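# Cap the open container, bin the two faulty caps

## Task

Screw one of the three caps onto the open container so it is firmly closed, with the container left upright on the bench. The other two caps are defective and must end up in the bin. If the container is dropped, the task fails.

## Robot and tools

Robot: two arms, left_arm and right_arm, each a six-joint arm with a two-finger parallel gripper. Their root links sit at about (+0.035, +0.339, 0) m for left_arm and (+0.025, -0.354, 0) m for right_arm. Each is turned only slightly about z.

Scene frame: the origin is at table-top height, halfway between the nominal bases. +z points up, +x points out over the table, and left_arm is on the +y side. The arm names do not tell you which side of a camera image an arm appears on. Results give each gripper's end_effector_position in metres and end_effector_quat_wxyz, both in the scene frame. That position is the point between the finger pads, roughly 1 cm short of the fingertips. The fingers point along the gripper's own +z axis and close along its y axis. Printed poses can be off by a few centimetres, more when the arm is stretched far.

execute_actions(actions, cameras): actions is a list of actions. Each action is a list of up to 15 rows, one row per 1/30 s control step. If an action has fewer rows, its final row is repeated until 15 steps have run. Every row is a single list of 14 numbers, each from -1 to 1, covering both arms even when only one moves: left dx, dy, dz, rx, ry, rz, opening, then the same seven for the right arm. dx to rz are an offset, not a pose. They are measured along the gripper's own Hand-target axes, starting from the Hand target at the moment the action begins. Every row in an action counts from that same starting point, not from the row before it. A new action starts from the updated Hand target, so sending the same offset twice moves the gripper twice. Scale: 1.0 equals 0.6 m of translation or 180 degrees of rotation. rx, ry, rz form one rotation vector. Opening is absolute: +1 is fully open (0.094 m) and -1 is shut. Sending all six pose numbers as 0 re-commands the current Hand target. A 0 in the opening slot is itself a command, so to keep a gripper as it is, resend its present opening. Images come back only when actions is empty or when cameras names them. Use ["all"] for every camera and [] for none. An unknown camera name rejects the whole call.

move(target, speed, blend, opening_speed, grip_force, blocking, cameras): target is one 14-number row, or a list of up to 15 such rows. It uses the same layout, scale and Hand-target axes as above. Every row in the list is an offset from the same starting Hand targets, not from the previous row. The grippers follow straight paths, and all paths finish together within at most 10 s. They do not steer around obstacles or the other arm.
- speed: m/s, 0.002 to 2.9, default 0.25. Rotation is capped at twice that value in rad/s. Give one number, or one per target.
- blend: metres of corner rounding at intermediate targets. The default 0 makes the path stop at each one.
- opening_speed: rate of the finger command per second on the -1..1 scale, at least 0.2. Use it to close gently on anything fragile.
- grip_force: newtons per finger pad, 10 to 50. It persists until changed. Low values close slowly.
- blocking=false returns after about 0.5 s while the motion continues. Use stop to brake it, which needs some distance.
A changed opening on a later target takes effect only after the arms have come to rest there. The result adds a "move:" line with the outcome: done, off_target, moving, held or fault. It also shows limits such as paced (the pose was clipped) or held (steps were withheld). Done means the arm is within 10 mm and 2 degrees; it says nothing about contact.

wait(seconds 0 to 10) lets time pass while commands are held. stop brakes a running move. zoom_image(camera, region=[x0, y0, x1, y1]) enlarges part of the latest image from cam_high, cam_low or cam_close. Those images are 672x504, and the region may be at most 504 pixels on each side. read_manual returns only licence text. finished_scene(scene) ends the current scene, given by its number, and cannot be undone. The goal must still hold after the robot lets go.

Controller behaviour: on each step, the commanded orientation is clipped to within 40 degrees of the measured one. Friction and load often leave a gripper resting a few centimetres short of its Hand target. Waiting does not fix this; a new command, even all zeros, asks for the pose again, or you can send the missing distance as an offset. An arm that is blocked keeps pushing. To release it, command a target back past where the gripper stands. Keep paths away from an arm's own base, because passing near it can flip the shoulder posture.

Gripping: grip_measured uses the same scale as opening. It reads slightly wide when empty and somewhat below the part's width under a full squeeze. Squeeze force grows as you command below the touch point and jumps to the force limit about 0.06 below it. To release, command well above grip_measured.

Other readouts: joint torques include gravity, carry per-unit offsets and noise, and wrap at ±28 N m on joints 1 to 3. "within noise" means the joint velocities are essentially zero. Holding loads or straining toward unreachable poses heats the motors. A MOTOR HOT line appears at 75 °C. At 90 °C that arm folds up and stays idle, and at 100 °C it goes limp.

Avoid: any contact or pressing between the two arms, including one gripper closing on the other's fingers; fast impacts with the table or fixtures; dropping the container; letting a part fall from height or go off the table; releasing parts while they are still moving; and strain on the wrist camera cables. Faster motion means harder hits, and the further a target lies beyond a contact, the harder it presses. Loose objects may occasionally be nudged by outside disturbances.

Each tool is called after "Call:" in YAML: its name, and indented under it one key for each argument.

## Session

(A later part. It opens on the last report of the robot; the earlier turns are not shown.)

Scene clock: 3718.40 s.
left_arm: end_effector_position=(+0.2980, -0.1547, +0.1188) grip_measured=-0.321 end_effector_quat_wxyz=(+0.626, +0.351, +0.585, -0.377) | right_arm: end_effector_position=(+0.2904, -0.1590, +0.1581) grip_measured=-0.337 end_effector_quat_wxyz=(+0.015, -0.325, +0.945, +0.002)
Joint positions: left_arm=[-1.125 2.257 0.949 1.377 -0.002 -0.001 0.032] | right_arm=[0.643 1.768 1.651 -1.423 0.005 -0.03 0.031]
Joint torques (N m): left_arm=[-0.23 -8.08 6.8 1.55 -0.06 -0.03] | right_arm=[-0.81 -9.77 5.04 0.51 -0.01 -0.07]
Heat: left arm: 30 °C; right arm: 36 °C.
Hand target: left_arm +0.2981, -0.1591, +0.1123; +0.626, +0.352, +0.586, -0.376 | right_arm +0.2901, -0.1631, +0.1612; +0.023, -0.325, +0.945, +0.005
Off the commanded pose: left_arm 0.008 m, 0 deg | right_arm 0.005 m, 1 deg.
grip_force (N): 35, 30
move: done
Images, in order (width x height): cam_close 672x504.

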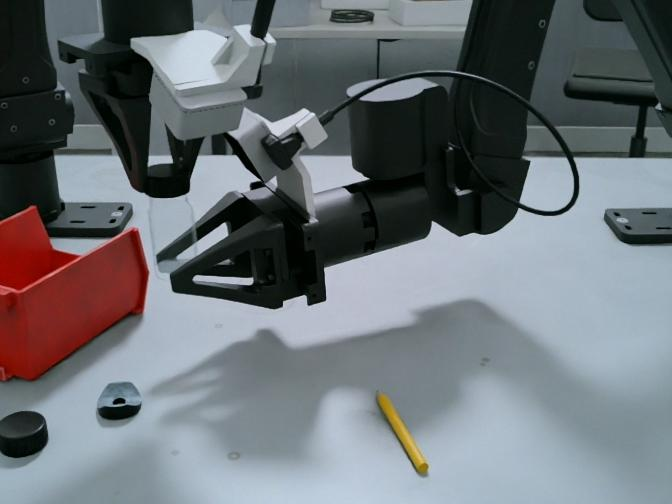

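Call:
move:
  target: [0,0,0,0,0,0,-0.45,0.0,0,0.001,0,0.0,-0.03,-0.45]
  speed: 0.1
  cameras: ["cam_close"]

Call:
zoom_image:
  camera: "cam_close"
  region: [135, 140, 215, 220]

Scene clock: 3728.40 s.
left_arm: end_effector_position=(+0.2980, -0.1547, +0.1188) grip_measured=-0.321 end_effector_quat_wxyz=(+0.626, +0.351, +0.585, -0.377) | right_arm: end_effector_position=(+0.2909, -0.1586, +0.1581) grip_measured=-0.337 end_effector_quat_wxyz=(+0.017, -0.369, +0.929, +0.002)
Joint positions: left_arm=[-1.125 2.257 0.949 1.377 -0.002 -0.001 0.032] | right_arm=[0.643 1.768 1.651 -1.42 0.005 -0.124 0.031]
Joint torques (N m): left_arm=[-0.54 -8.14 6.71 1.48 -0.06 -0.06] | right_arm=[-0.79 -9.78 4.88 0.52 -0.02 -0.11]
Heat: left arm: 31 °C; right arm: 36 °C.
Hand target: left_arm +0.2981, -0.1591, +0.1123; +0.626, +0.352, +0.586, -0.376 | right_arm +0.2901, -0.1631, +0.1606; +0.023, -0.370, +0.929, +0.004
Off the commanded pose: left_arm 0.008 m, 0 deg | right_arm 0.005 m, 1 deg.
grip_force (N): 35, 30
move: done
Images, in order (width x height): cam_close 672x504.

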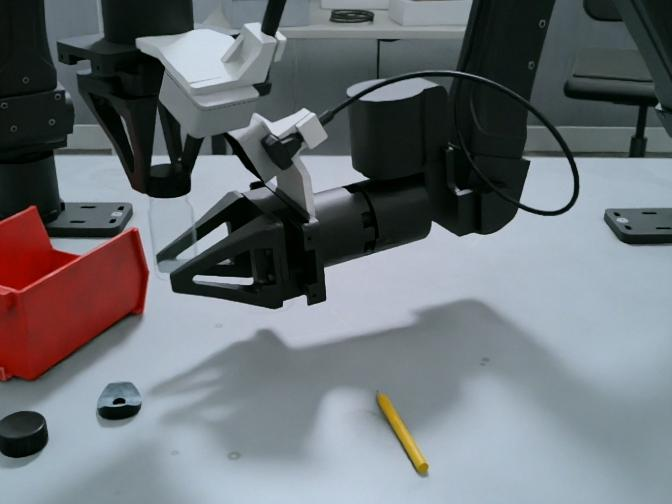

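Scaled by 6.300 from the camera's 672x504 image, which has a finer 960x720 frame.

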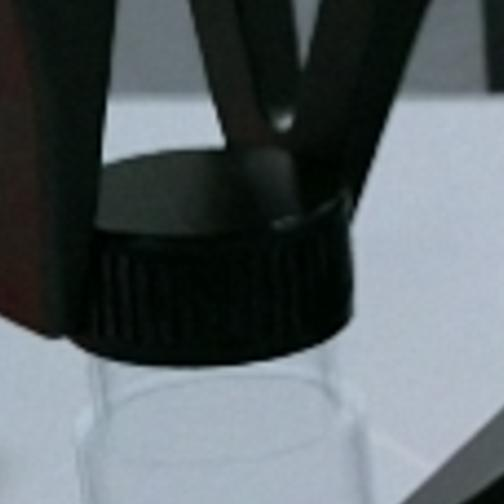

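Call:
move:
  target: [0,0,0,0,0,0,-0.45,0.013,0,0.001,0,0.0108,-0.015,-0.45]
  speed: 0.05
  cameras: ["cam_close"]

Call:
zoom_image:
  camera: "cam_close"
  region: [135, 140, 215, 220]

Scene clock: 3746.13 s.
left_arm: end_effector_position=(+0.2980, -0.1547, +0.1188) grip_measured=-0.321 end_effector_quat_wxyz=(+0.626, +0.351, +0.585, -0.377) | right_arm: end_effector_position=(+0.2904, -0.1590, +0.1581) grip_measured=-0.337 end_effector_quat_wxyz=(+0.016, -0.391, +0.920, +0.001)
Joint positions: left_arm=[-1.125 2.257 0.949 1.377 -0.002 -0.001 0.032] | right_arm=[0.643 1.768 1.651 -1.423 0.005 -0.17 0.031]
Joint torques (N m): left_arm=[-0.4 -8.09 6.8 1.54 -0.07 -0.01] | right_arm=[-0.84 -9.59 4.88 0.22 0.04 -0.09]
Heat: left arm: 32 °C; right arm: 36 °C.
Hand target: left_arm +0.2981, -0.1591, +0.1123; +0.626, +0.352, +0.586, -0.376 | right_arm +0.2845, -0.1685, +0.1597; +0.008, -0.391, +0.920, -0.003
Off the commanded pose: left_arm 0.008 m, 0 deg | right_arm 0.011 m, 1 deg.
grip_force (N): 35, 30
move: off_target (right_arm)
Images, in order (width x height): cam_close 672x504.

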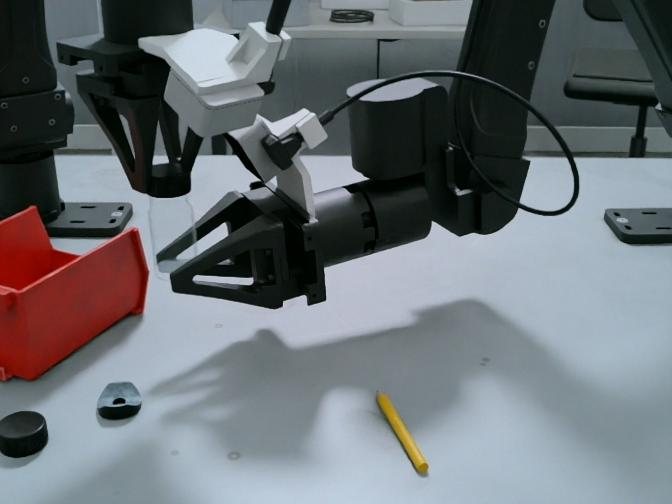

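Scaled by 6.300 from the camera's 672x504 image, which has a finer 960x720 frame.

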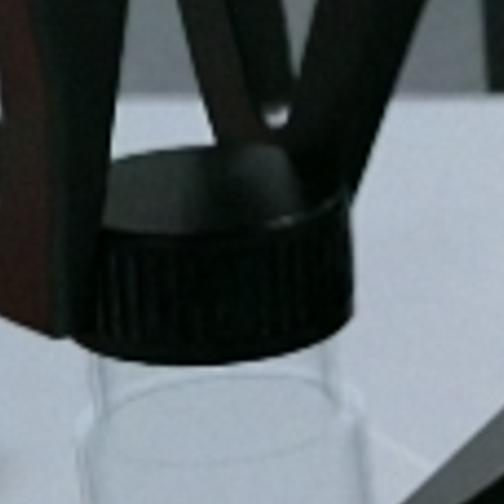

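Call:
move:
  target: [0,0,0,0,0,0,-0.45,0.009,0,0.001,0,0.0075,-0.01,-0.45]
  speed: 0.05
  cameras: ["cam_close"]

Call:
zoom_image:
  camera: "cam_close"
  region: [135, 140, 215, 220]

Scene clock: 3750.20 s.
left_arm: end_effector_position=(+0.2973, -0.1551, +0.1188) grip_measured=-0.321 end_effector_quat_wxyz=(+0.626, +0.352, +0.585, -0.377) | right_arm: end_effector_position=(+0.2864, -0.1620, +0.1569) grip_measured=-0.337 end_effector_quat_wxyz=(+0.006, -0.405, +0.914, -0.001)
Joint positions: left_arm=[-1.127 2.257 0.949 1.377 -0.002 -0.001 0.032] | right_arm=[0.643 1.768 1.647 -1.439 0.005 -0.202 0.031]
Joint torques (N m): left_arm=[-0.35 -8.01 6.82 1.51 -0.06 0] | right_arm=[-0.83 -9.44 5.15 0.13 0.09 -0.05]
Heat: left arm: 32 °C; right arm: 36 °C.
Hand target: left_arm +0.2983, -0.1590, +0.1123; +0.626, +0.352, +0.586, -0.376 | right_arm +0.2807, -0.1724, +0.1590; -0.003, -0.406, +0.914, -0.008
Off the commanded pose: left_arm 0.008 m, 0 deg | right_arm 0.012 m, 1 deg.
grip_force (N): 35, 30
move: off_target (right_arm)
Images, in order (width x height): cam_close 672x504.

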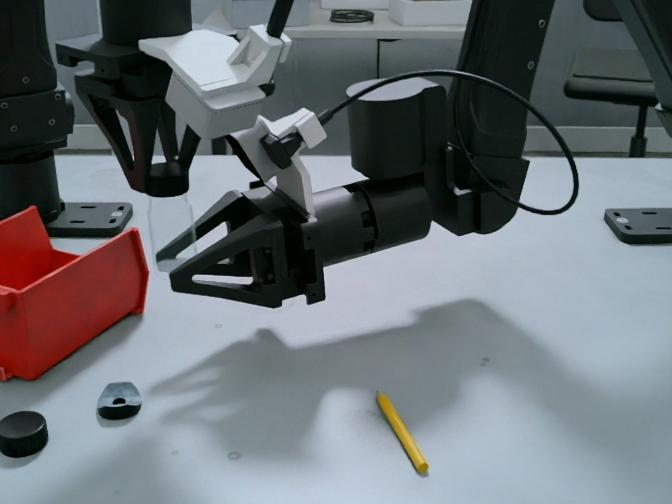

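Scaled by 6.300 from the camera's 672x504 image, which has a finer 960x720 frame.

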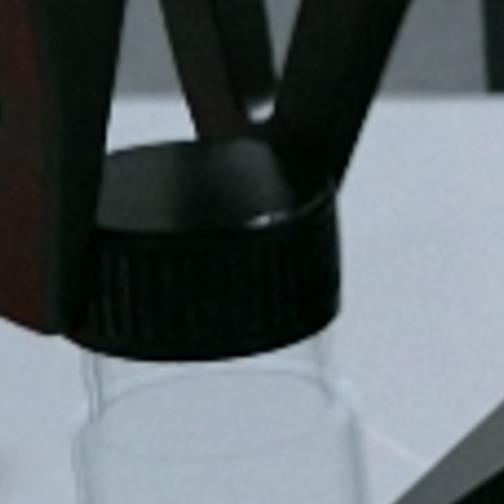

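Call:
zoom_image:
  camera: "cam_close"
  region: [140, 160, 195, 215]

Scaled by 9.164 from the camera's 672x504 image, which has a finer 960x720 frame.

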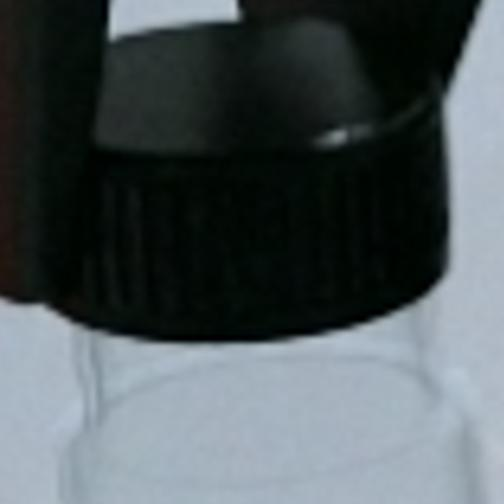

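Call:
move:
  target: [0,0,0,0,0,0,-0.45,-0.0018,0.0105,0.0005,0,0,0.03,-0.45]
  speed: 0.05
  cameras: ["cam_close"]

Call:
zoom_image:
  camera: "cam_close"
  region: [140, 160, 195, 215]

Scene clock: 3766.53 s.
left_arm: end_effector_position=(+0.2973, -0.1551, +0.1188) grip_measured=-0.321 end_effector_quat_wxyz=(+0.626, +0.352, +0.585, -0.377) | right_arm: end_effector_position=(+0.2859, -0.1614, +0.1569) grip_measured=-0.337 end_effector_quat_wxyz=(+0.006, -0.364, +0.931, -0.001)
Joint positions: left_arm=[-1.127 2.257 0.949 1.377 -0.002 -0.001 0.032] | right_arm=[0.645 1.768 1.647 -1.439 0.005 -0.111 0.031]
Joint torques (N m): left_arm=[-0.35 -8.03 6.87 1.55 -0.03 -0.05] | right_arm=[0.46 -9.5 4.96 0.16 0.1 0.09]
Heat: left arm: 33 °C; right arm: 36 °C.
Hand target: left_arm +0.2983, -0.1590, +0.1123; +0.626, +0.352, +0.586, -0.376 | right_arm +0.2768, -0.1673, +0.1586; -0.003, -0.362, +0.932, -0.008
Off the commanded pose: left_arm 0.008 m, 0 deg | right_arm 0.011 m, 1 deg.
grip_force (N): 35, 30
move: off_target (right_arm)
Images, in order (width x height): cam_close 672x504.

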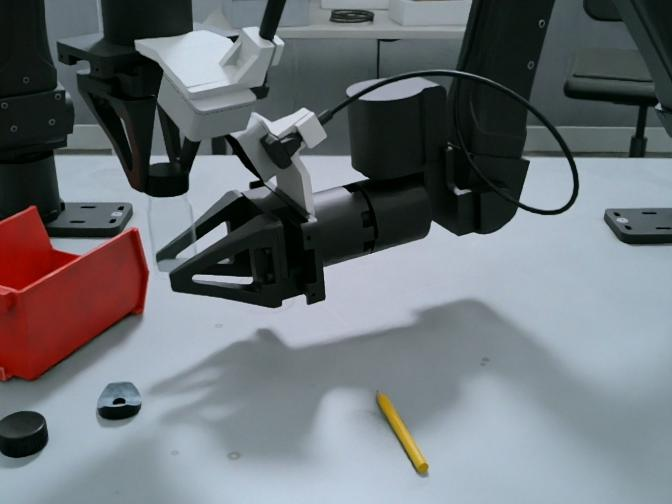

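Scaled by 9.164 from the camera's 672x504 image, which has a finer 960x720 frame.

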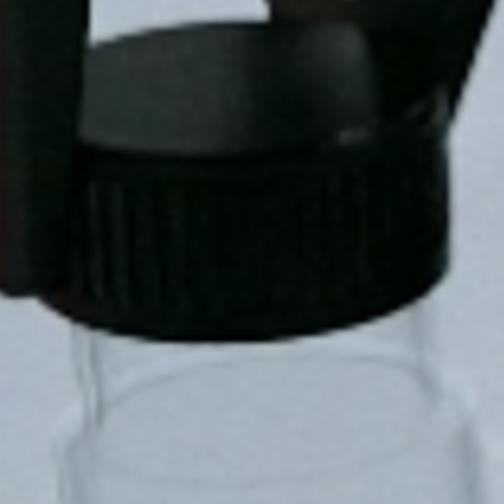

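Call:
move:
  target: [0,0,0,0,0,0,-0.45,-0.0005,0.003,0.0008,0,0,-0.03,-0.45]
  speed: 0.05
  cameras: ["cam_close"]

Call:
zoom_image:
  camera: "cam_close"
  region: [140, 160, 195, 215]

Scene clock: 3770.33 s.
left_arm: end_effector_position=(+0.2965, -0.1555, +0.1188) grip_measured=-0.321 end_effector_quat_wxyz=(+0.626, +0.352, +0.585, -0.378) | right_arm: end_effector_position=(+0.2845, -0.1609, +0.1559) grip_measured=-0.337 end_effector_quat_wxyz=(+0.004, -0.397, +0.918, -0.002)
Joint positions: left_arm=[-1.128 2.257 0.949 1.377 -0.002 -0.001 0.032] | right_arm=[0.649 1.768 1.643 -1.439 0.005 -0.177 0.031]
Joint torques (N m): left_arm=[-0.06 -7.95 6.72 1.56 -0.06 -0.03] | right_arm=[0.57 -9.46 5.07 0.17 0.1 -0.14]
Heat: left arm: 33 °C; right arm: 36 °C.
Hand target: left_arm +0.2982, -0.1591, +0.1123; +0.626, +0.352, +0.586, -0.376 | right_arm +0.2758, -0.1658, +0.1581; -0.003, -0.406, +0.914, -0.008
Off the commanded pose: left_arm 0.008 m, 0 deg | right_arm 0.010 m, 2 deg.
grip_force (N): 35, 30
move: done
Images, in order (width x height): cam_close 672x504.

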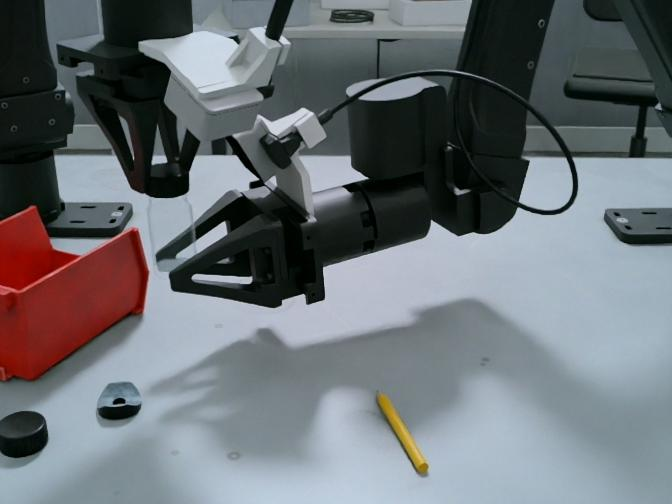

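Scaled by 9.164 from the camera's 672x504 image, which has a finer 960x720 frame.

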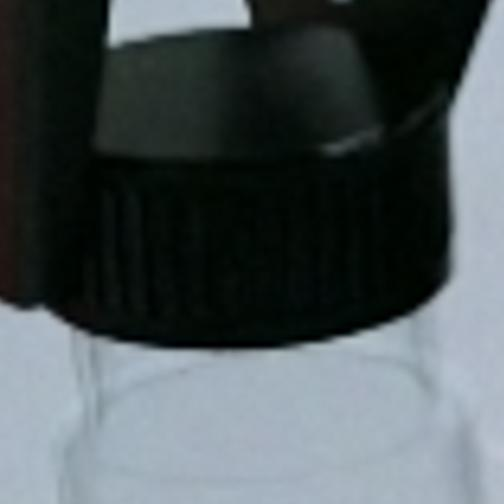

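Call:
move:
  target: [0,0,0,0,0,0,-0.45,-0.001,0.005,0.002,0,0,0.0,-0.45]
  speed: 0.05
  cameras: ["cam_close"]

Call:
zoom_image:
  camera: "cam_close"
  region: [140, 160, 195, 215]

Scene clock: 3774.23 s.
left_arm: end_effector_position=(+0.2953, -0.1561, +0.1188) grip_measured=-0.321 end_effector_quat_wxyz=(+0.625, +0.353, +0.584, -0.379) | right_arm: end_effector_position=(+0.2827, -0.1604, +0.1547) grip_measured=-0.337 end_effector_quat_wxyz=(+0.002, -0.400, +0.916, -0.004)
Joint positions: left_arm=[-1.13 2.257 0.949 1.377 0 -0.001 0.032] | right_arm=[0.656 1.768 1.638 -1.439 0.01 -0.178 0.031]
Joint torques (N m): left_arm=[0.02 -7.99 6.69 1.55 -0.11 -0.01] | right_arm=[0.77 -9.52 5.04 0.21 0.04 0.02]
Heat: left arm: 33 °C; right arm: 36 °C.
Hand target: left_arm +0.2981, -0.1591, +0.1123; +0.626, +0.352, +0.586, -0.376 | right_arm +0.2741, -0.1634, +0.1569; -0.003, -0.406, +0.914, -0.008
Off the commanded pose: left_arm 0.008 m, 0 deg | right_arm 0.009 m, 1 deg.
grip_force (N): 35, 30
move: done
Images, in order (width x height): cam_close 672x504.

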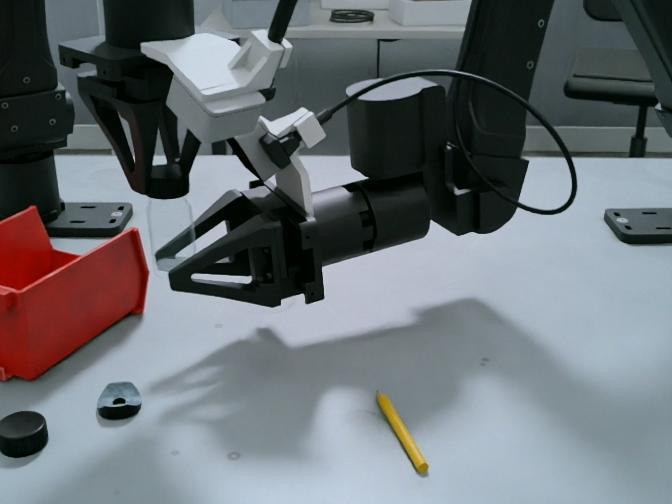

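Scaled by 9.164 from the camera's 672x504 image, which has a finer 960x720 frame.

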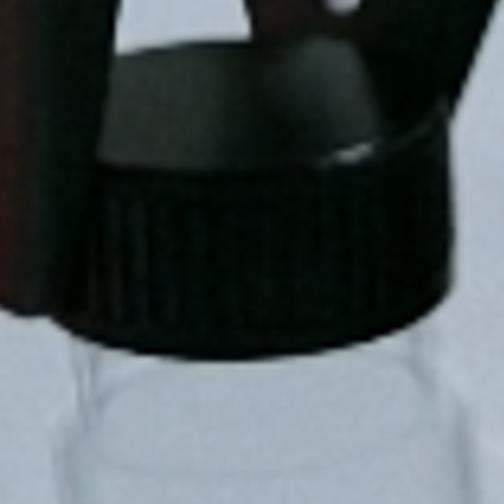

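Call:
move:
  target: [0,0,0,0,0,0,-0.45,-0.0066,-0.001,0.005,0,0,0.0,-0.45]
  speed: 0.05
  cameras: ["cam_close"]

Call:
zoom_image:
  camera: "cam_close"
  region: [140, 160, 195, 215]

Scene clock: 3780.10 s.
left_arm: end_effector_position=(+0.2953, -0.1561, +0.1188) grip_measured=-0.321 end_effector_quat_wxyz=(+0.625, +0.353, +0.584, -0.379) | right_arm: end_effector_position=(+0.2827, -0.1604, +0.1547) grip_measured=-0.337 end_effector_quat_wxyz=(+0.002, -0.400, +0.916, -0.004)
Joint positions: left_arm=[-1.13 2.257 0.949 1.377 0 -0.001 0.032] | right_arm=[0.656 1.768 1.638 -1.439 0.01 -0.178 0.031]
Joint torques (N m): left_arm=[0.02 -7.98 6.8 1.52 -0.07 -0.02] | right_arm=[0.79 -8.44 5.44 0.31 0.05 0.03]
Heat: left arm: 33 °C; right arm: 36 °C.
Hand target: left_arm +0.2981, -0.1591, +0.1123; +0.626, +0.352, +0.586, -0.376 | right_arm +0.2771, -0.1609, +0.1538; -0.003, -0.406, +0.914, -0.008
Off the commanded pose: left_arm 0.008 m, 0 deg | right_arm 0.006 m, 1 deg.
grip_force (N): 35, 30
move: done
Images, in order (width x height): cam_close 672x504.

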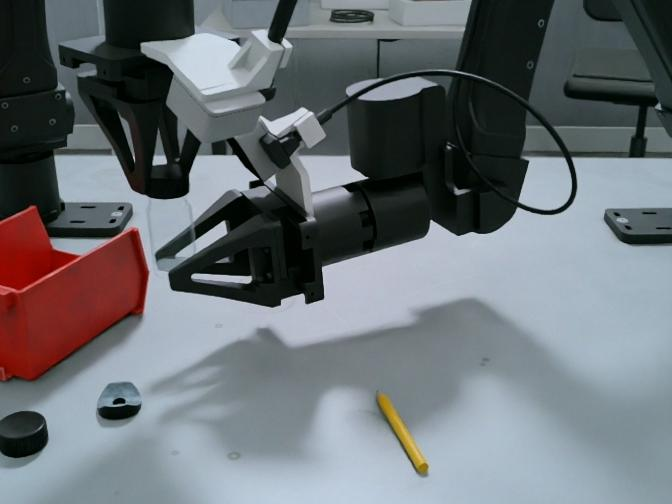

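Scaled by 9.164 from the camera's 672x504 image, which has a finer 960x720 frame.

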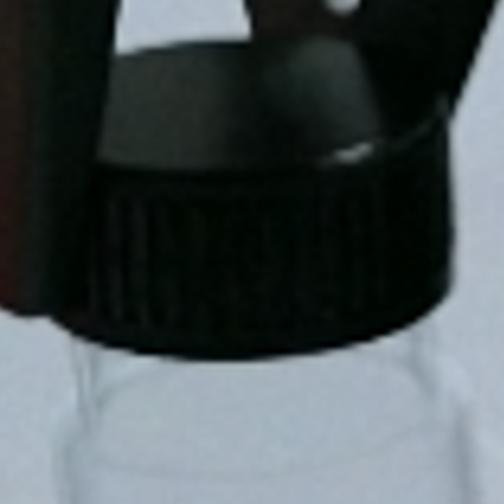

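Call:
move:
  target: [0,0,0,0,0,0,-0.45,0,0,0.007,0,0,0.0,-0.45]
  speed: 0.05
  cameras: ["cam_close"]

Call:
zoom_image:
  camera: "cam_close"
  region: [140, 160, 195, 215]

Scene clock: 3784.47 s.
left_arm: end_effector_position=(+0.2953, -0.1562, +0.1188) grip_measured=-0.321 end_effector_quat_wxyz=(+0.625, +0.353, +0.584, -0.379) | right_arm: end_effector_position=(+0.2829, -0.1603, +0.1512) grip_measured=-0.337 end_effector_quat_wxyz=(+0.002, -0.400, +0.916, -0.005)
Joint positions: left_arm=[-1.13 2.257 0.949 1.377 0 -0.001 0.032] | right_arm=[0.656 1.768 1.624 -1.426 0.01 -0.178 0.031]
Joint torques (N m): left_arm=[0.12 -8.05 6.79 1.53 -0.07 -0.05] | right_arm=[0.77 -8.57 5.09 0.33 0.04 0.03]
Heat: left arm: 33 °C; right arm: 36 °C.
Hand target: left_arm +0.2981, -0.1591, +0.1123; +0.626, +0.352, +0.586, -0.376 | right_arm +0.2771, -0.1610, +0.1497; -0.003, -0.406, +0.914, -0.008
Off the commanded pose: left_arm 0.008 m, 0 deg | right_arm 0.006 m, 1 deg.
grip_force (N): 35, 30
move: done
Images, in order (width x height): cam_close 672x504.

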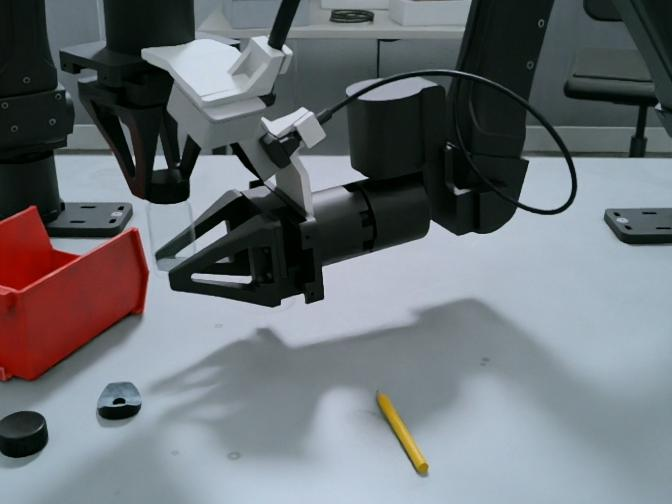

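Scaled by 9.164 from the camera's 672x504 image, which has a finer 960x720 frame.

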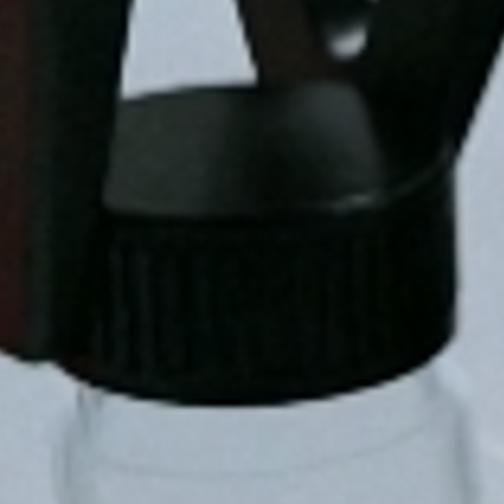

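Call:
move:
  target: [0,0,0,0,0,0,-0.45,0,0,0.006,0,0,0.0,-0.45]
  speed: 0.05
  cameras: ["cam_close"]

Call:
zoom_image:
  camera: "cam_close"
  region: [140, 165, 195, 220]

Scene clock: 3788.17 s.
left_arm: end_effector_position=(+0.2953, -0.1562, +0.1165) grip_measured=-0.321 end_effector_quat_wxyz=(+0.623, +0.354, +0.586, -0.378) | right_arm: end_effector_position=(+0.2831, -0.1602, +0.1475) grip_measured=-0.337 end_effector_quat_wxyz=(+0.001, -0.400, +0.916, -0.005)
Joint positions: left_arm=[-1.13 2.26 0.949 1.374 0 -0.001 0.032] | right_arm=[0.656 1.768 1.61 -1.412 0.01 -0.178 0.031]
Joint torques (N m): left_arm=[0.01 -8.28 6.74 1.55 -0.09 -0.03] | right_arm=[0.75 -8.68 4.98 0.34 0.02 0.02]
Heat: left arm: 33 °C; right arm: 35 °C.
Hand target: left_arm +0.2981, -0.1591, +0.1122; +0.625, +0.352, +0.586, -0.376 | right_arm +0.2771, -0.1610, +0.1460; -0.003, -0.406, +0.914, -0.008
Off the commanded pose: left_arm 0.006 m, 0 deg | right_arm 0.006 m, 1 deg.
grip_force (N): 35, 30
move: done
Images, in order (width x height): cam_close 672x504.

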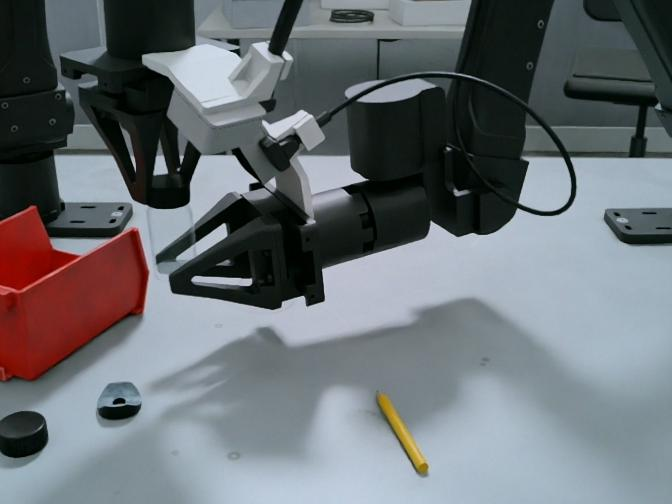

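Scaled by 9.164 from the camera's 672x504 image, which has a finer 960x720 frame.

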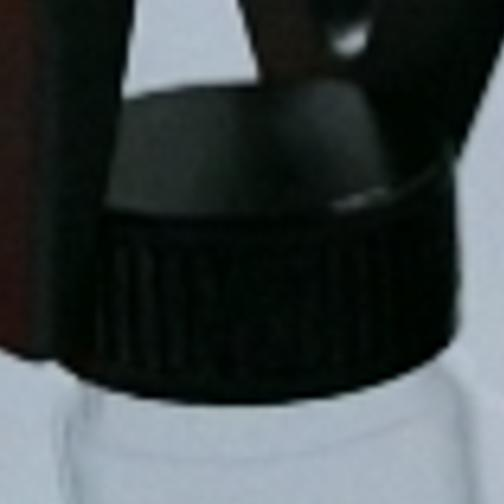

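Call:
move:
  target: [0,0,0,0,0,0,-0.45,0,0,0,0,0,0.0,-0.1]
  opening_speed: 0.6
  cameras: ["cam_close"]

Call:
zoom_image:
  camera: "cam_close"
  region: [125, 150, 205, 230]

Scene clock: 3793.80 s.
left_arm: end_effector_position=(+0.2953, -0.1562, +0.1166) grip_measured=-0.321 end_effector_quat_wxyz=(+0.623, +0.354, +0.586, -0.378) | right_arm: end_effector_position=(+0.2821, -0.1610, +0.1462) grip_measured=-0.102 end_effector_quat_wxyz=(-0.001, -0.400, +0.916, -0.005)
Joint positions: left_arm=[-1.13 2.26 0.949 1.374 0 -0.001 0.032] | right_arm=[0.656 1.768 1.604 -1.412 0.01 -0.178 0.042]
Joint torques (N m): left_arm=[0.12 -8.17 6.78 1.56 -0.09 -0.03] | right_arm=[0.8 -8.69 5.34 0.33 0.03 0.02]
Heat: left arm: 33 °C; right arm: 35 °C.
Hand target: left_arm +0.2981, -0.1591, +0.1121; +0.625, +0.352, +0.586, -0.376 | right_arm +0.2771, -0.1610, +0.1460; -0.003, -0.406, +0.914, -0.008
Off the commanded pose: left_arm 0.006 m, 0 deg | right_arm 0.005 m, 1 deg.
grip_force (N): 35, 30
move: done
Images, in order (width x height): cam_close 672x504.

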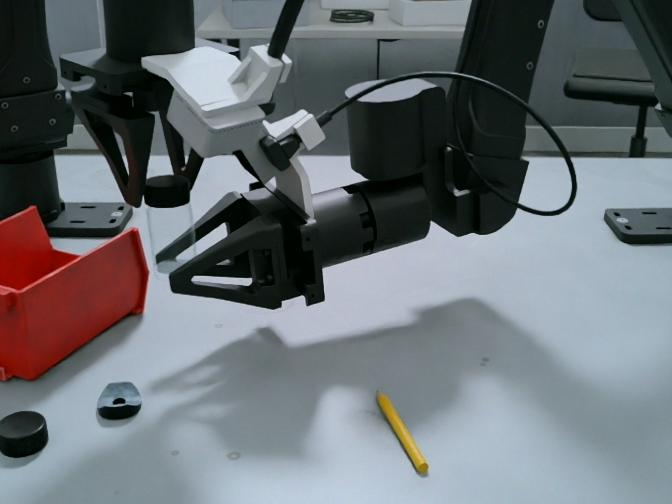

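Scaled by 6.300 from the camera's 672x504 image, which has a finer 960x720 frame.

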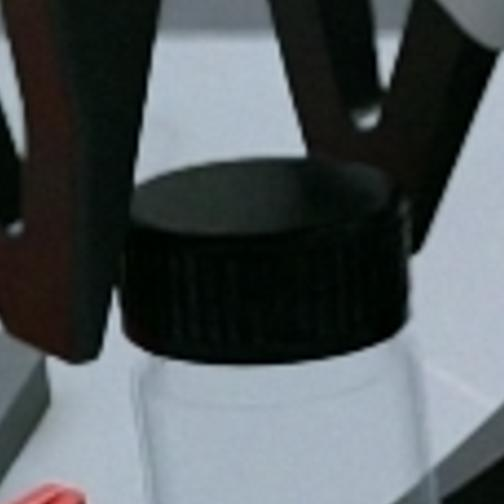

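Call:
move:
  target: [0,0,0,0,0,0,-0.45,-0.0184,-0.0012,0,0.0026,-0.015,0.02,-0.1]
  speed: 0.05
  cameras: ["cam_close"]

Call:
zoom_image:
  camera: "cam_close"
  region: [125, 150, 205, 230]

Scene clock: 3802.70 s.
left_arm: end_effector_position=(+0.2953, -0.1562, +0.1166) grip_measured=-0.321 end_effector_quat_wxyz=(+0.623, +0.354, +0.586, -0.378) | right_arm: end_effector_position=(+0.2859, -0.1556, +0.1449) grip_measured=-0.102 end_effector_quat_wxyz=(+0.011, -0.377, +0.926, -0.002)
Joint positions: left_arm=[-1.13 2.26 0.949 1.374 0 -0.001 0.032] | right_arm=[0.662 1.768 1.599 -1.382 0.01 -0.122 0.042]
Joint torques (N m): left_arm=[0.02 -8.14 6.83 1.51 -0.06 0] | right_arm=[0.66 -9.05 5.38 0.57 0.05 0.14]
Heat: left arm: 33 °C; right arm: 35 °C.
Hand target: left_arm +0.2981, -0.1591, +0.1121; +0.625, +0.352, +0.586, -0.376 | right_arm +0.2850, -0.1533, +0.1459; +0.020, -0.377, +0.926, -0.002
Off the commanded pose: left_arm 0.006 m, 0 deg | right_arm 0.003 m, 1 deg.
grip_force (N): 35, 30
move: done
Images, in order (width x height): cam_close 672x504.

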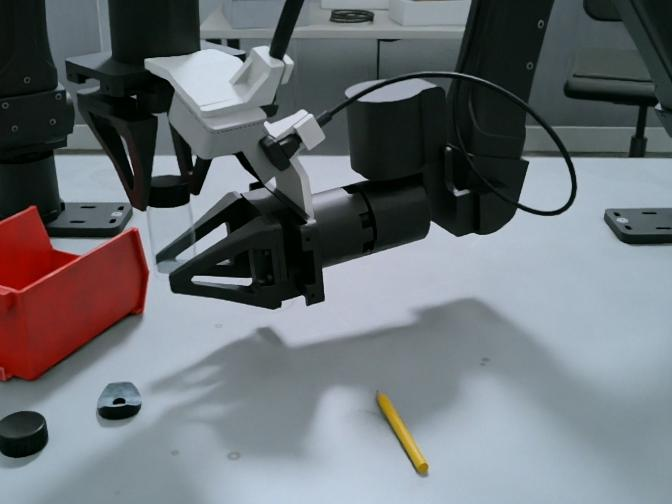

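Scaled by 6.300 from the camera's 672x504 image, which has a finer 960x720 frame.

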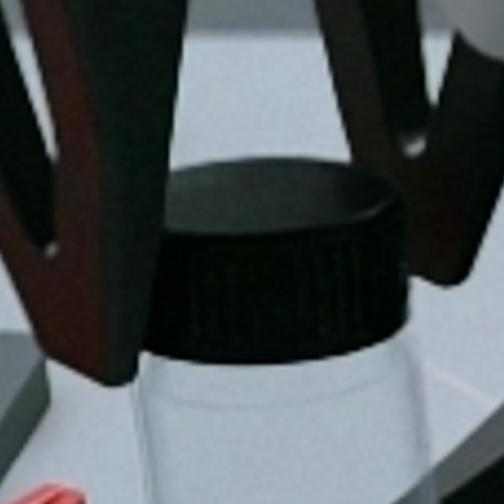

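Call:
move:
  target: [0,0,0,0,0,0,-0.45,-0.003,0,-0.0173,0.0014,-0.0133,0,-0.1]
  speed: 0.05
  cameras: ["cam_close"]

Call:
zoom_image:
  camera: "cam_close"
  region: [125, 150, 205, 230]

Scene clock: 3810.90 s.
left_arm: end_effector_position=(+0.2953, -0.1562, +0.1166) grip_measured=-0.321 end_effector_quat_wxyz=(+0.623, +0.354, +0.586, -0.378) | right_arm: end_effector_position=(+0.2871, -0.1547, +0.1518) grip_measured=-0.102 end_effector_quat_wxyz=(+0.026, -0.377, +0.926, +0.002)
Joint positions: left_arm=[-1.13 2.26 0.949 1.374 0 -0.001 0.032] | right_arm=[0.662 1.746 1.599 -1.373 0.01 -0.121 0.042]
Joint torques (N m): left_arm=[-0.02 -8.34 6.86 1.54 -0.07 -0.02] | right_arm=[0.73 -9.63 5.56 0.65 0.04 0.13]
Heat: left arm: 33 °C; right arm: 35 °C.
Hand target: left_arm +0.2981, -0.1591, +0.1121; +0.625, +0.352, +0.586, -0.376 | right_arm +0.2859, -0.1522, +0.1563; +0.040, -0.377, +0.925, +0.004
Off the commanded pose: left_arm 0.006 m, 0 deg | right_arm 0.005 m, 2 deg.
grip_force (N): 35, 30
move: done
Images, in order (width x height): cam_close 672x504.

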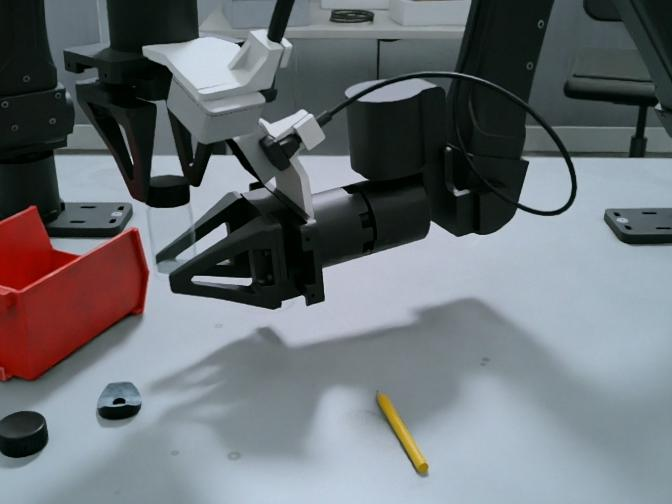

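Scaled by 6.300 from the camera's 672x504 image, which has a finer 960x720 frame.

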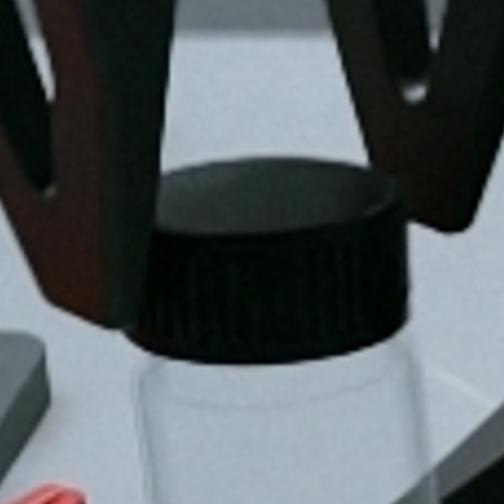

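Call:
move:
  target: [0,0,0,0,0,0,-0.45,0.0085,0.001,0.011,-0.0008,0.0076,0,-0.1]
  speed: 0.05
  cameras: ["cam_close"]

Call:
zoom_image:
  camera: "cam_close"
  region: [125, 150, 205, 230]

Scene clock: 3815.70 s.
left_arm: end_effector_position=(+0.2953, -0.1562, +0.1166) grip_measured=-0.321 end_effector_quat_wxyz=(+0.623, +0.354, +0.586, -0.378) | right_arm: end_effector_position=(+0.2836, -0.1574, +0.1462) grip_measured=-0.102 end_effector_quat_wxyz=(+0.016, -0.377, +0.926, -0.001)
Joint positions: left_arm=[-1.13 2.26 0.949 1.374 0 -0.001 0.032] | right_arm=[0.662 1.746 1.578 -1.371 0.01 -0.121 0.042]
Joint torques (N m): left_arm=[0.02 -8.21 6.84 1.57 -0.11 -0.02] | right_arm=[0.7 -9.39 5.44 0.58 0.04 0.13]
Heat: left arm: 33 °C; right arm: 35 °C.
Hand target: left_arm +0.2981, -0.1591, +0.1121; +0.625, +0.352, +0.586, -0.376 | right_arm +0.2823, -0.1551, +0.1493; +0.029, -0.377, +0.926, +0.001
Off the commanded pose: left_arm 0.006 m, 0 deg | right_arm 0.004 m, 1 deg.
grip_force (N): 35, 30
move: done
Images, in order (width x height): cam_close 672x504.

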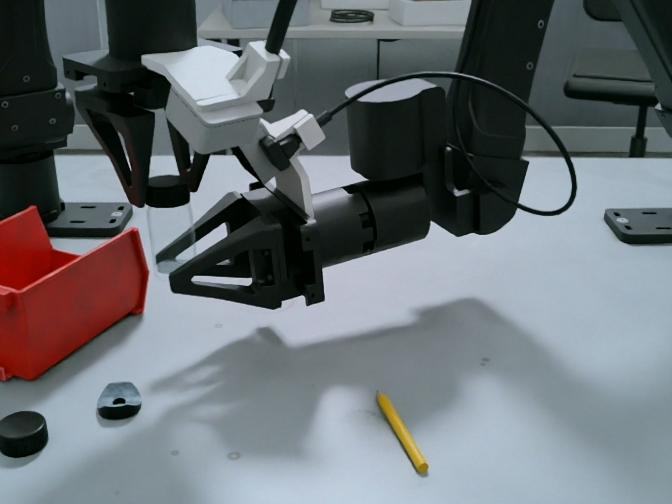

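Scaled by 6.300 from the camera's 672x504 image, which has a finer 960x720 frame.

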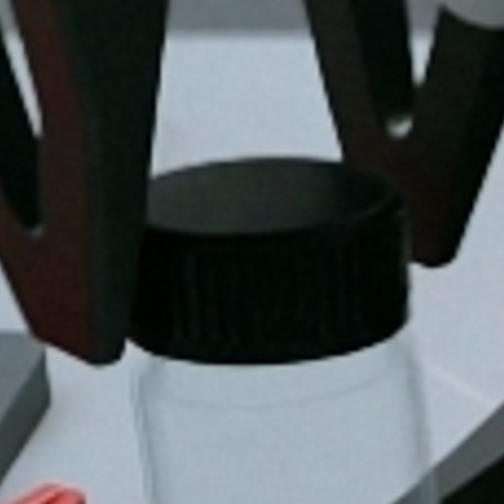

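Call:
move:
  target: [0,0,0,0,0,0,-0.45,-0.008,-0.0008,0,0.0007,-0.0066,0,-0.1]
  speed: 0.05
  cameras: ["cam_close"]

Call:
zoom_image:
  camera: "cam_close"
  region: [125, 150, 205, 230]

Scene clock: 3825.70 s.
left_arm: end_effector_position=(+0.2953, -0.1562, +0.1166) grip_measured=-0.321 end_effector_quat_wxyz=(+0.623, +0.354, +0.586, -0.378) | right_arm: end_effector_position=(+0.2877, -0.1542, +0.1464) grip_measured=-0.102 end_effector_quat_wxyz=(+0.026, -0.377, +0.926, +0.002)
Joint positions: left_arm=[-1.13 2.26 0.949 1.374 0 -0.001 0.032] | right_arm=[0.662 1.746 1.578 -1.35 0.01 -0.121 0.042]
Joint torques (N m): left_arm=[-0.02 -8.34 6.76 1.54 -0.07 0.01] | right_arm=[0.73 -9.52 5.3 0.63 0.04 0.13]
Heat: left arm: 33 °C; right arm: 35 °C.
Hand target: left_arm +0.2981, -0.1591, +0.1121; +0.625, +0.352, +0.586, -0.376 | right_arm +0.2861, -0.1521, +0.1496; +0.039, -0.377, +0.926, +0.004
Off the commanded pose: left_arm 0.006 m, 0 deg | right_arm 0.004 m, 1 deg.
grip_force (N): 35, 30
move: done
Images, in order (width x height): cam_close 672x504.

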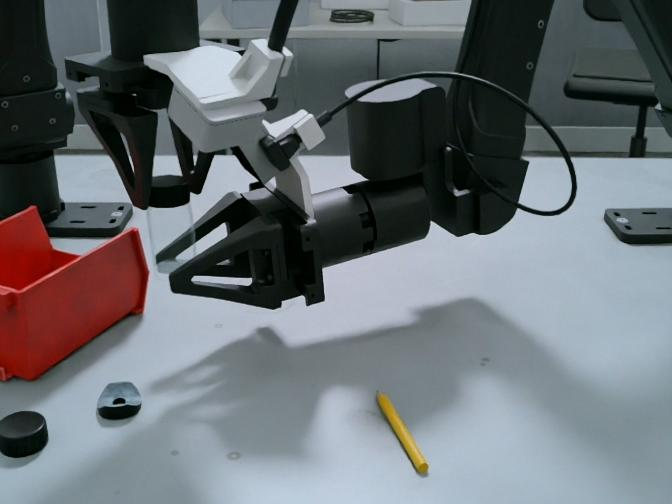

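Scaled by 6.300 from the camera's 672x504 image, which has a finer 960x720 frame.

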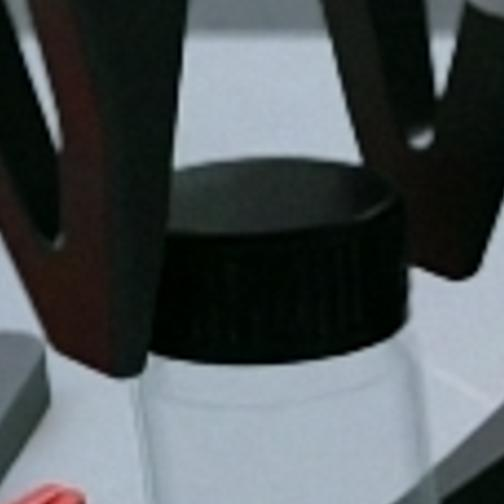

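Call:
move:
  target: [0,0,0,0,0,0,-0.45,0,0,0,0,0,0,-0.45]
  opening_speed: 0.5
  cameras: ["cam_close"]

Call:
zoom_image:
  camera: "cam_close"
  region: [140, 165, 195, 220]

Scene clock: 3828.87 s.
left_arm: end_effector_position=(+0.2953, -0.1562, +0.1166) grip_measured=-0.321 end_effector_quat_wxyz=(+0.623, +0.354, +0.586, -0.378) | right_arm: end_effector_position=(+0.2882, -0.1544, +0.1465) grip_measured=-0.333 end_effector_quat_wxyz=(+0.027, -0.377, +0.926, +0.001)
Joint positions: left_arm=[-1.13 2.26 0.949 1.374 0 -0.001 0.032] | right_arm=[0.662 1.746 1.578 -1.349 0.013 -0.121 0.031]
Joint torques (N m): left_arm=[-0.12 -8.23 6.95 1.55 -0.05 0] | right_arm=[0.7 -9.54 5.26 0.63 0.02 0.12]
Heat: left arm: 33 °C; right arm: 35 °C.
Hand target: left_arm +0.2981, -0.1591, +0.1121; +0.625, +0.352, +0.586, -0.376 | right_arm +0.2861, -0.1520, +0.1496; +0.039, -0.377, +0.926, +0.004
Off the commanded pose: left_arm 0.006 m, 0 deg | right_arm 0.004 m, 1 deg.
grip_force (N): 35, 30
move: done
Images, in order (width x height): cam_close 672x504.

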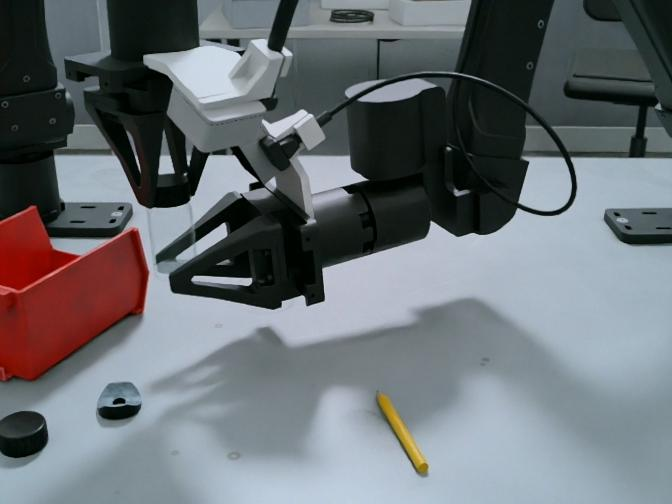

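Scaled by 9.164 from the camera's 672x504 image, which has a finer 960x720 frame.

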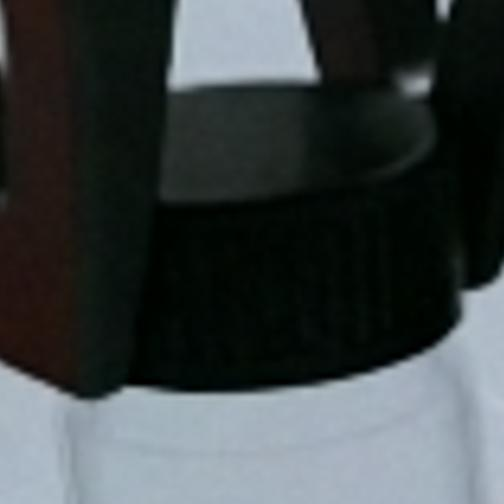

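Call:
move:
  target: [0,0,0,0,0,0,-0.45,0,0,0.005,0,0,0.6,-0.45]
  speed: 0.4
  cameras: ["cam_close"]

Call:
zoom_image:
  camera: "cam_close"
  region: [140, 165, 195, 220]

Scene clock: 3835.63 s.
left_arm: end_effector_position=(+0.2953, -0.1563, +0.1154) grip_measured=-0.321 end_effector_quat_wxyz=(+0.622, +0.355, +0.587, -0.377) | right_arm: end_effector_position=(+0.2893, -0.1536, +0.1441) grip_measured=-0.334 end_effector_quat_wxyz=(+0.016, +0.524, +0.851, +0.025)
Joint positions: left_arm=[-1.13 2.26 0.949 1.37 0 -0.001 0.032] | right_arm=[0.662 1.746 1.568 -1.335 0.013 1.756 0.031]
Joint torques (N m): left_arm=[0.06 -8.29 6.91 1.61 -0.12 0.01] | right_arm=[0.72 -9.54 5.15 0.62 0.01 0.2]
Heat: left arm: 33 °C; right arm: 35 °C.
Hand target: left_arm +0.2981, -0.1591, +0.1122; +0.626, +0.352, +0.586, -0.376 | right_arm +0.2863, -0.1520, +0.1466; +0.020, +0.527, +0.849, +0.033
Off the commanded pose: left_arm 0.005 m, 1 deg | right_arm 0.004 m, 1 deg.
grip_force (N): 35, 30
move: done
Images, in order (width x height): cam_close 672x504.

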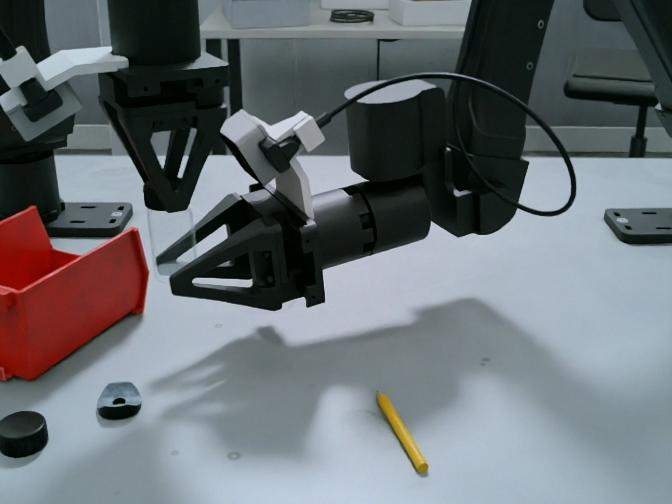

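Scaled by 9.164 from the camera's 672x504 image, which has a finer 960x720 frame.

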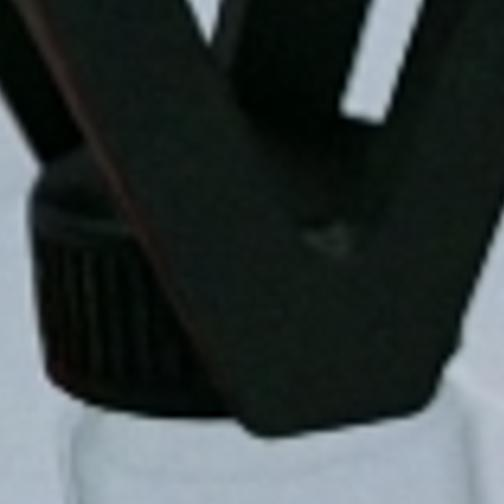

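Call:
move:
  target:
    - [0,0,0,0,0,0,-0.45,0,0,0,0,0,0,-0.12]
    - [0,0,0,0,0,0,-0.45,0,0,0,0,0,-0.6,-0.12]
    - [0,0,0,0,0,0,-0.45,0,0,0,0,0,-0.6,-0.45]
  speed: 0.5
  cameras: ["cam_close"]

Call:
zoom_image:
  camera: "cam_close"
  region: [140, 165, 195, 220]

Scene clock: 3847.30 s.
left_arm: end_effector_position=(+0.2953, -0.1562, +0.1160) grip_measured=-0.321 end_effector_quat_wxyz=(+0.623, +0.355, +0.586, -0.377) | right_arm: end_effector_position=(+0.2906, -0.1522, +0.1443) grip_measured=-0.332 end_effector_quat_wxyz=(+0.034, -0.370, +0.929, +0.000)
Joint positions: left_arm=[-1.13 2.26 0.949 1.372 0 -0.001 0.032] | right_arm=[0.667 1.746 1.568 -1.328 0.02 -0.102 0.031]
Joint torques (N m): left_arm=[0.01 -8.24 6.79 1.56 -0.07 -0.03] | right_arm=[0.4 -9.51 5.14 0.56 -0.05 -0.07]
Heat: left arm: 32 °C; right arm: 34 °C.
Hand target: left_arm +0.2981, -0.1591, +0.1122; +0.626, +0.352, +0.586, -0.376 | right_arm +0.2863, -0.1519, +0.1466; +0.039, -0.377, +0.925, +0.004
Off the commanded pose: left_arm 0.006 m, 0 deg | right_arm 0.005 m, 1 deg.
grip_force (N): 35, 30
move: done
Images, in order (width x height): cam_close 672x504.

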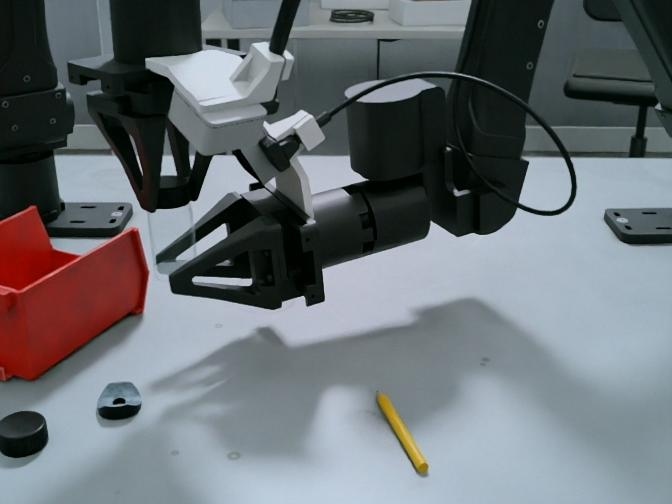

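Scaled by 9.164 from the camera's 672x504 image, which has a finer 960x720 frame.

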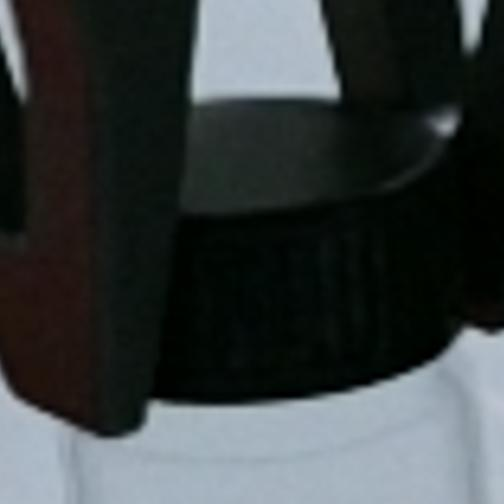

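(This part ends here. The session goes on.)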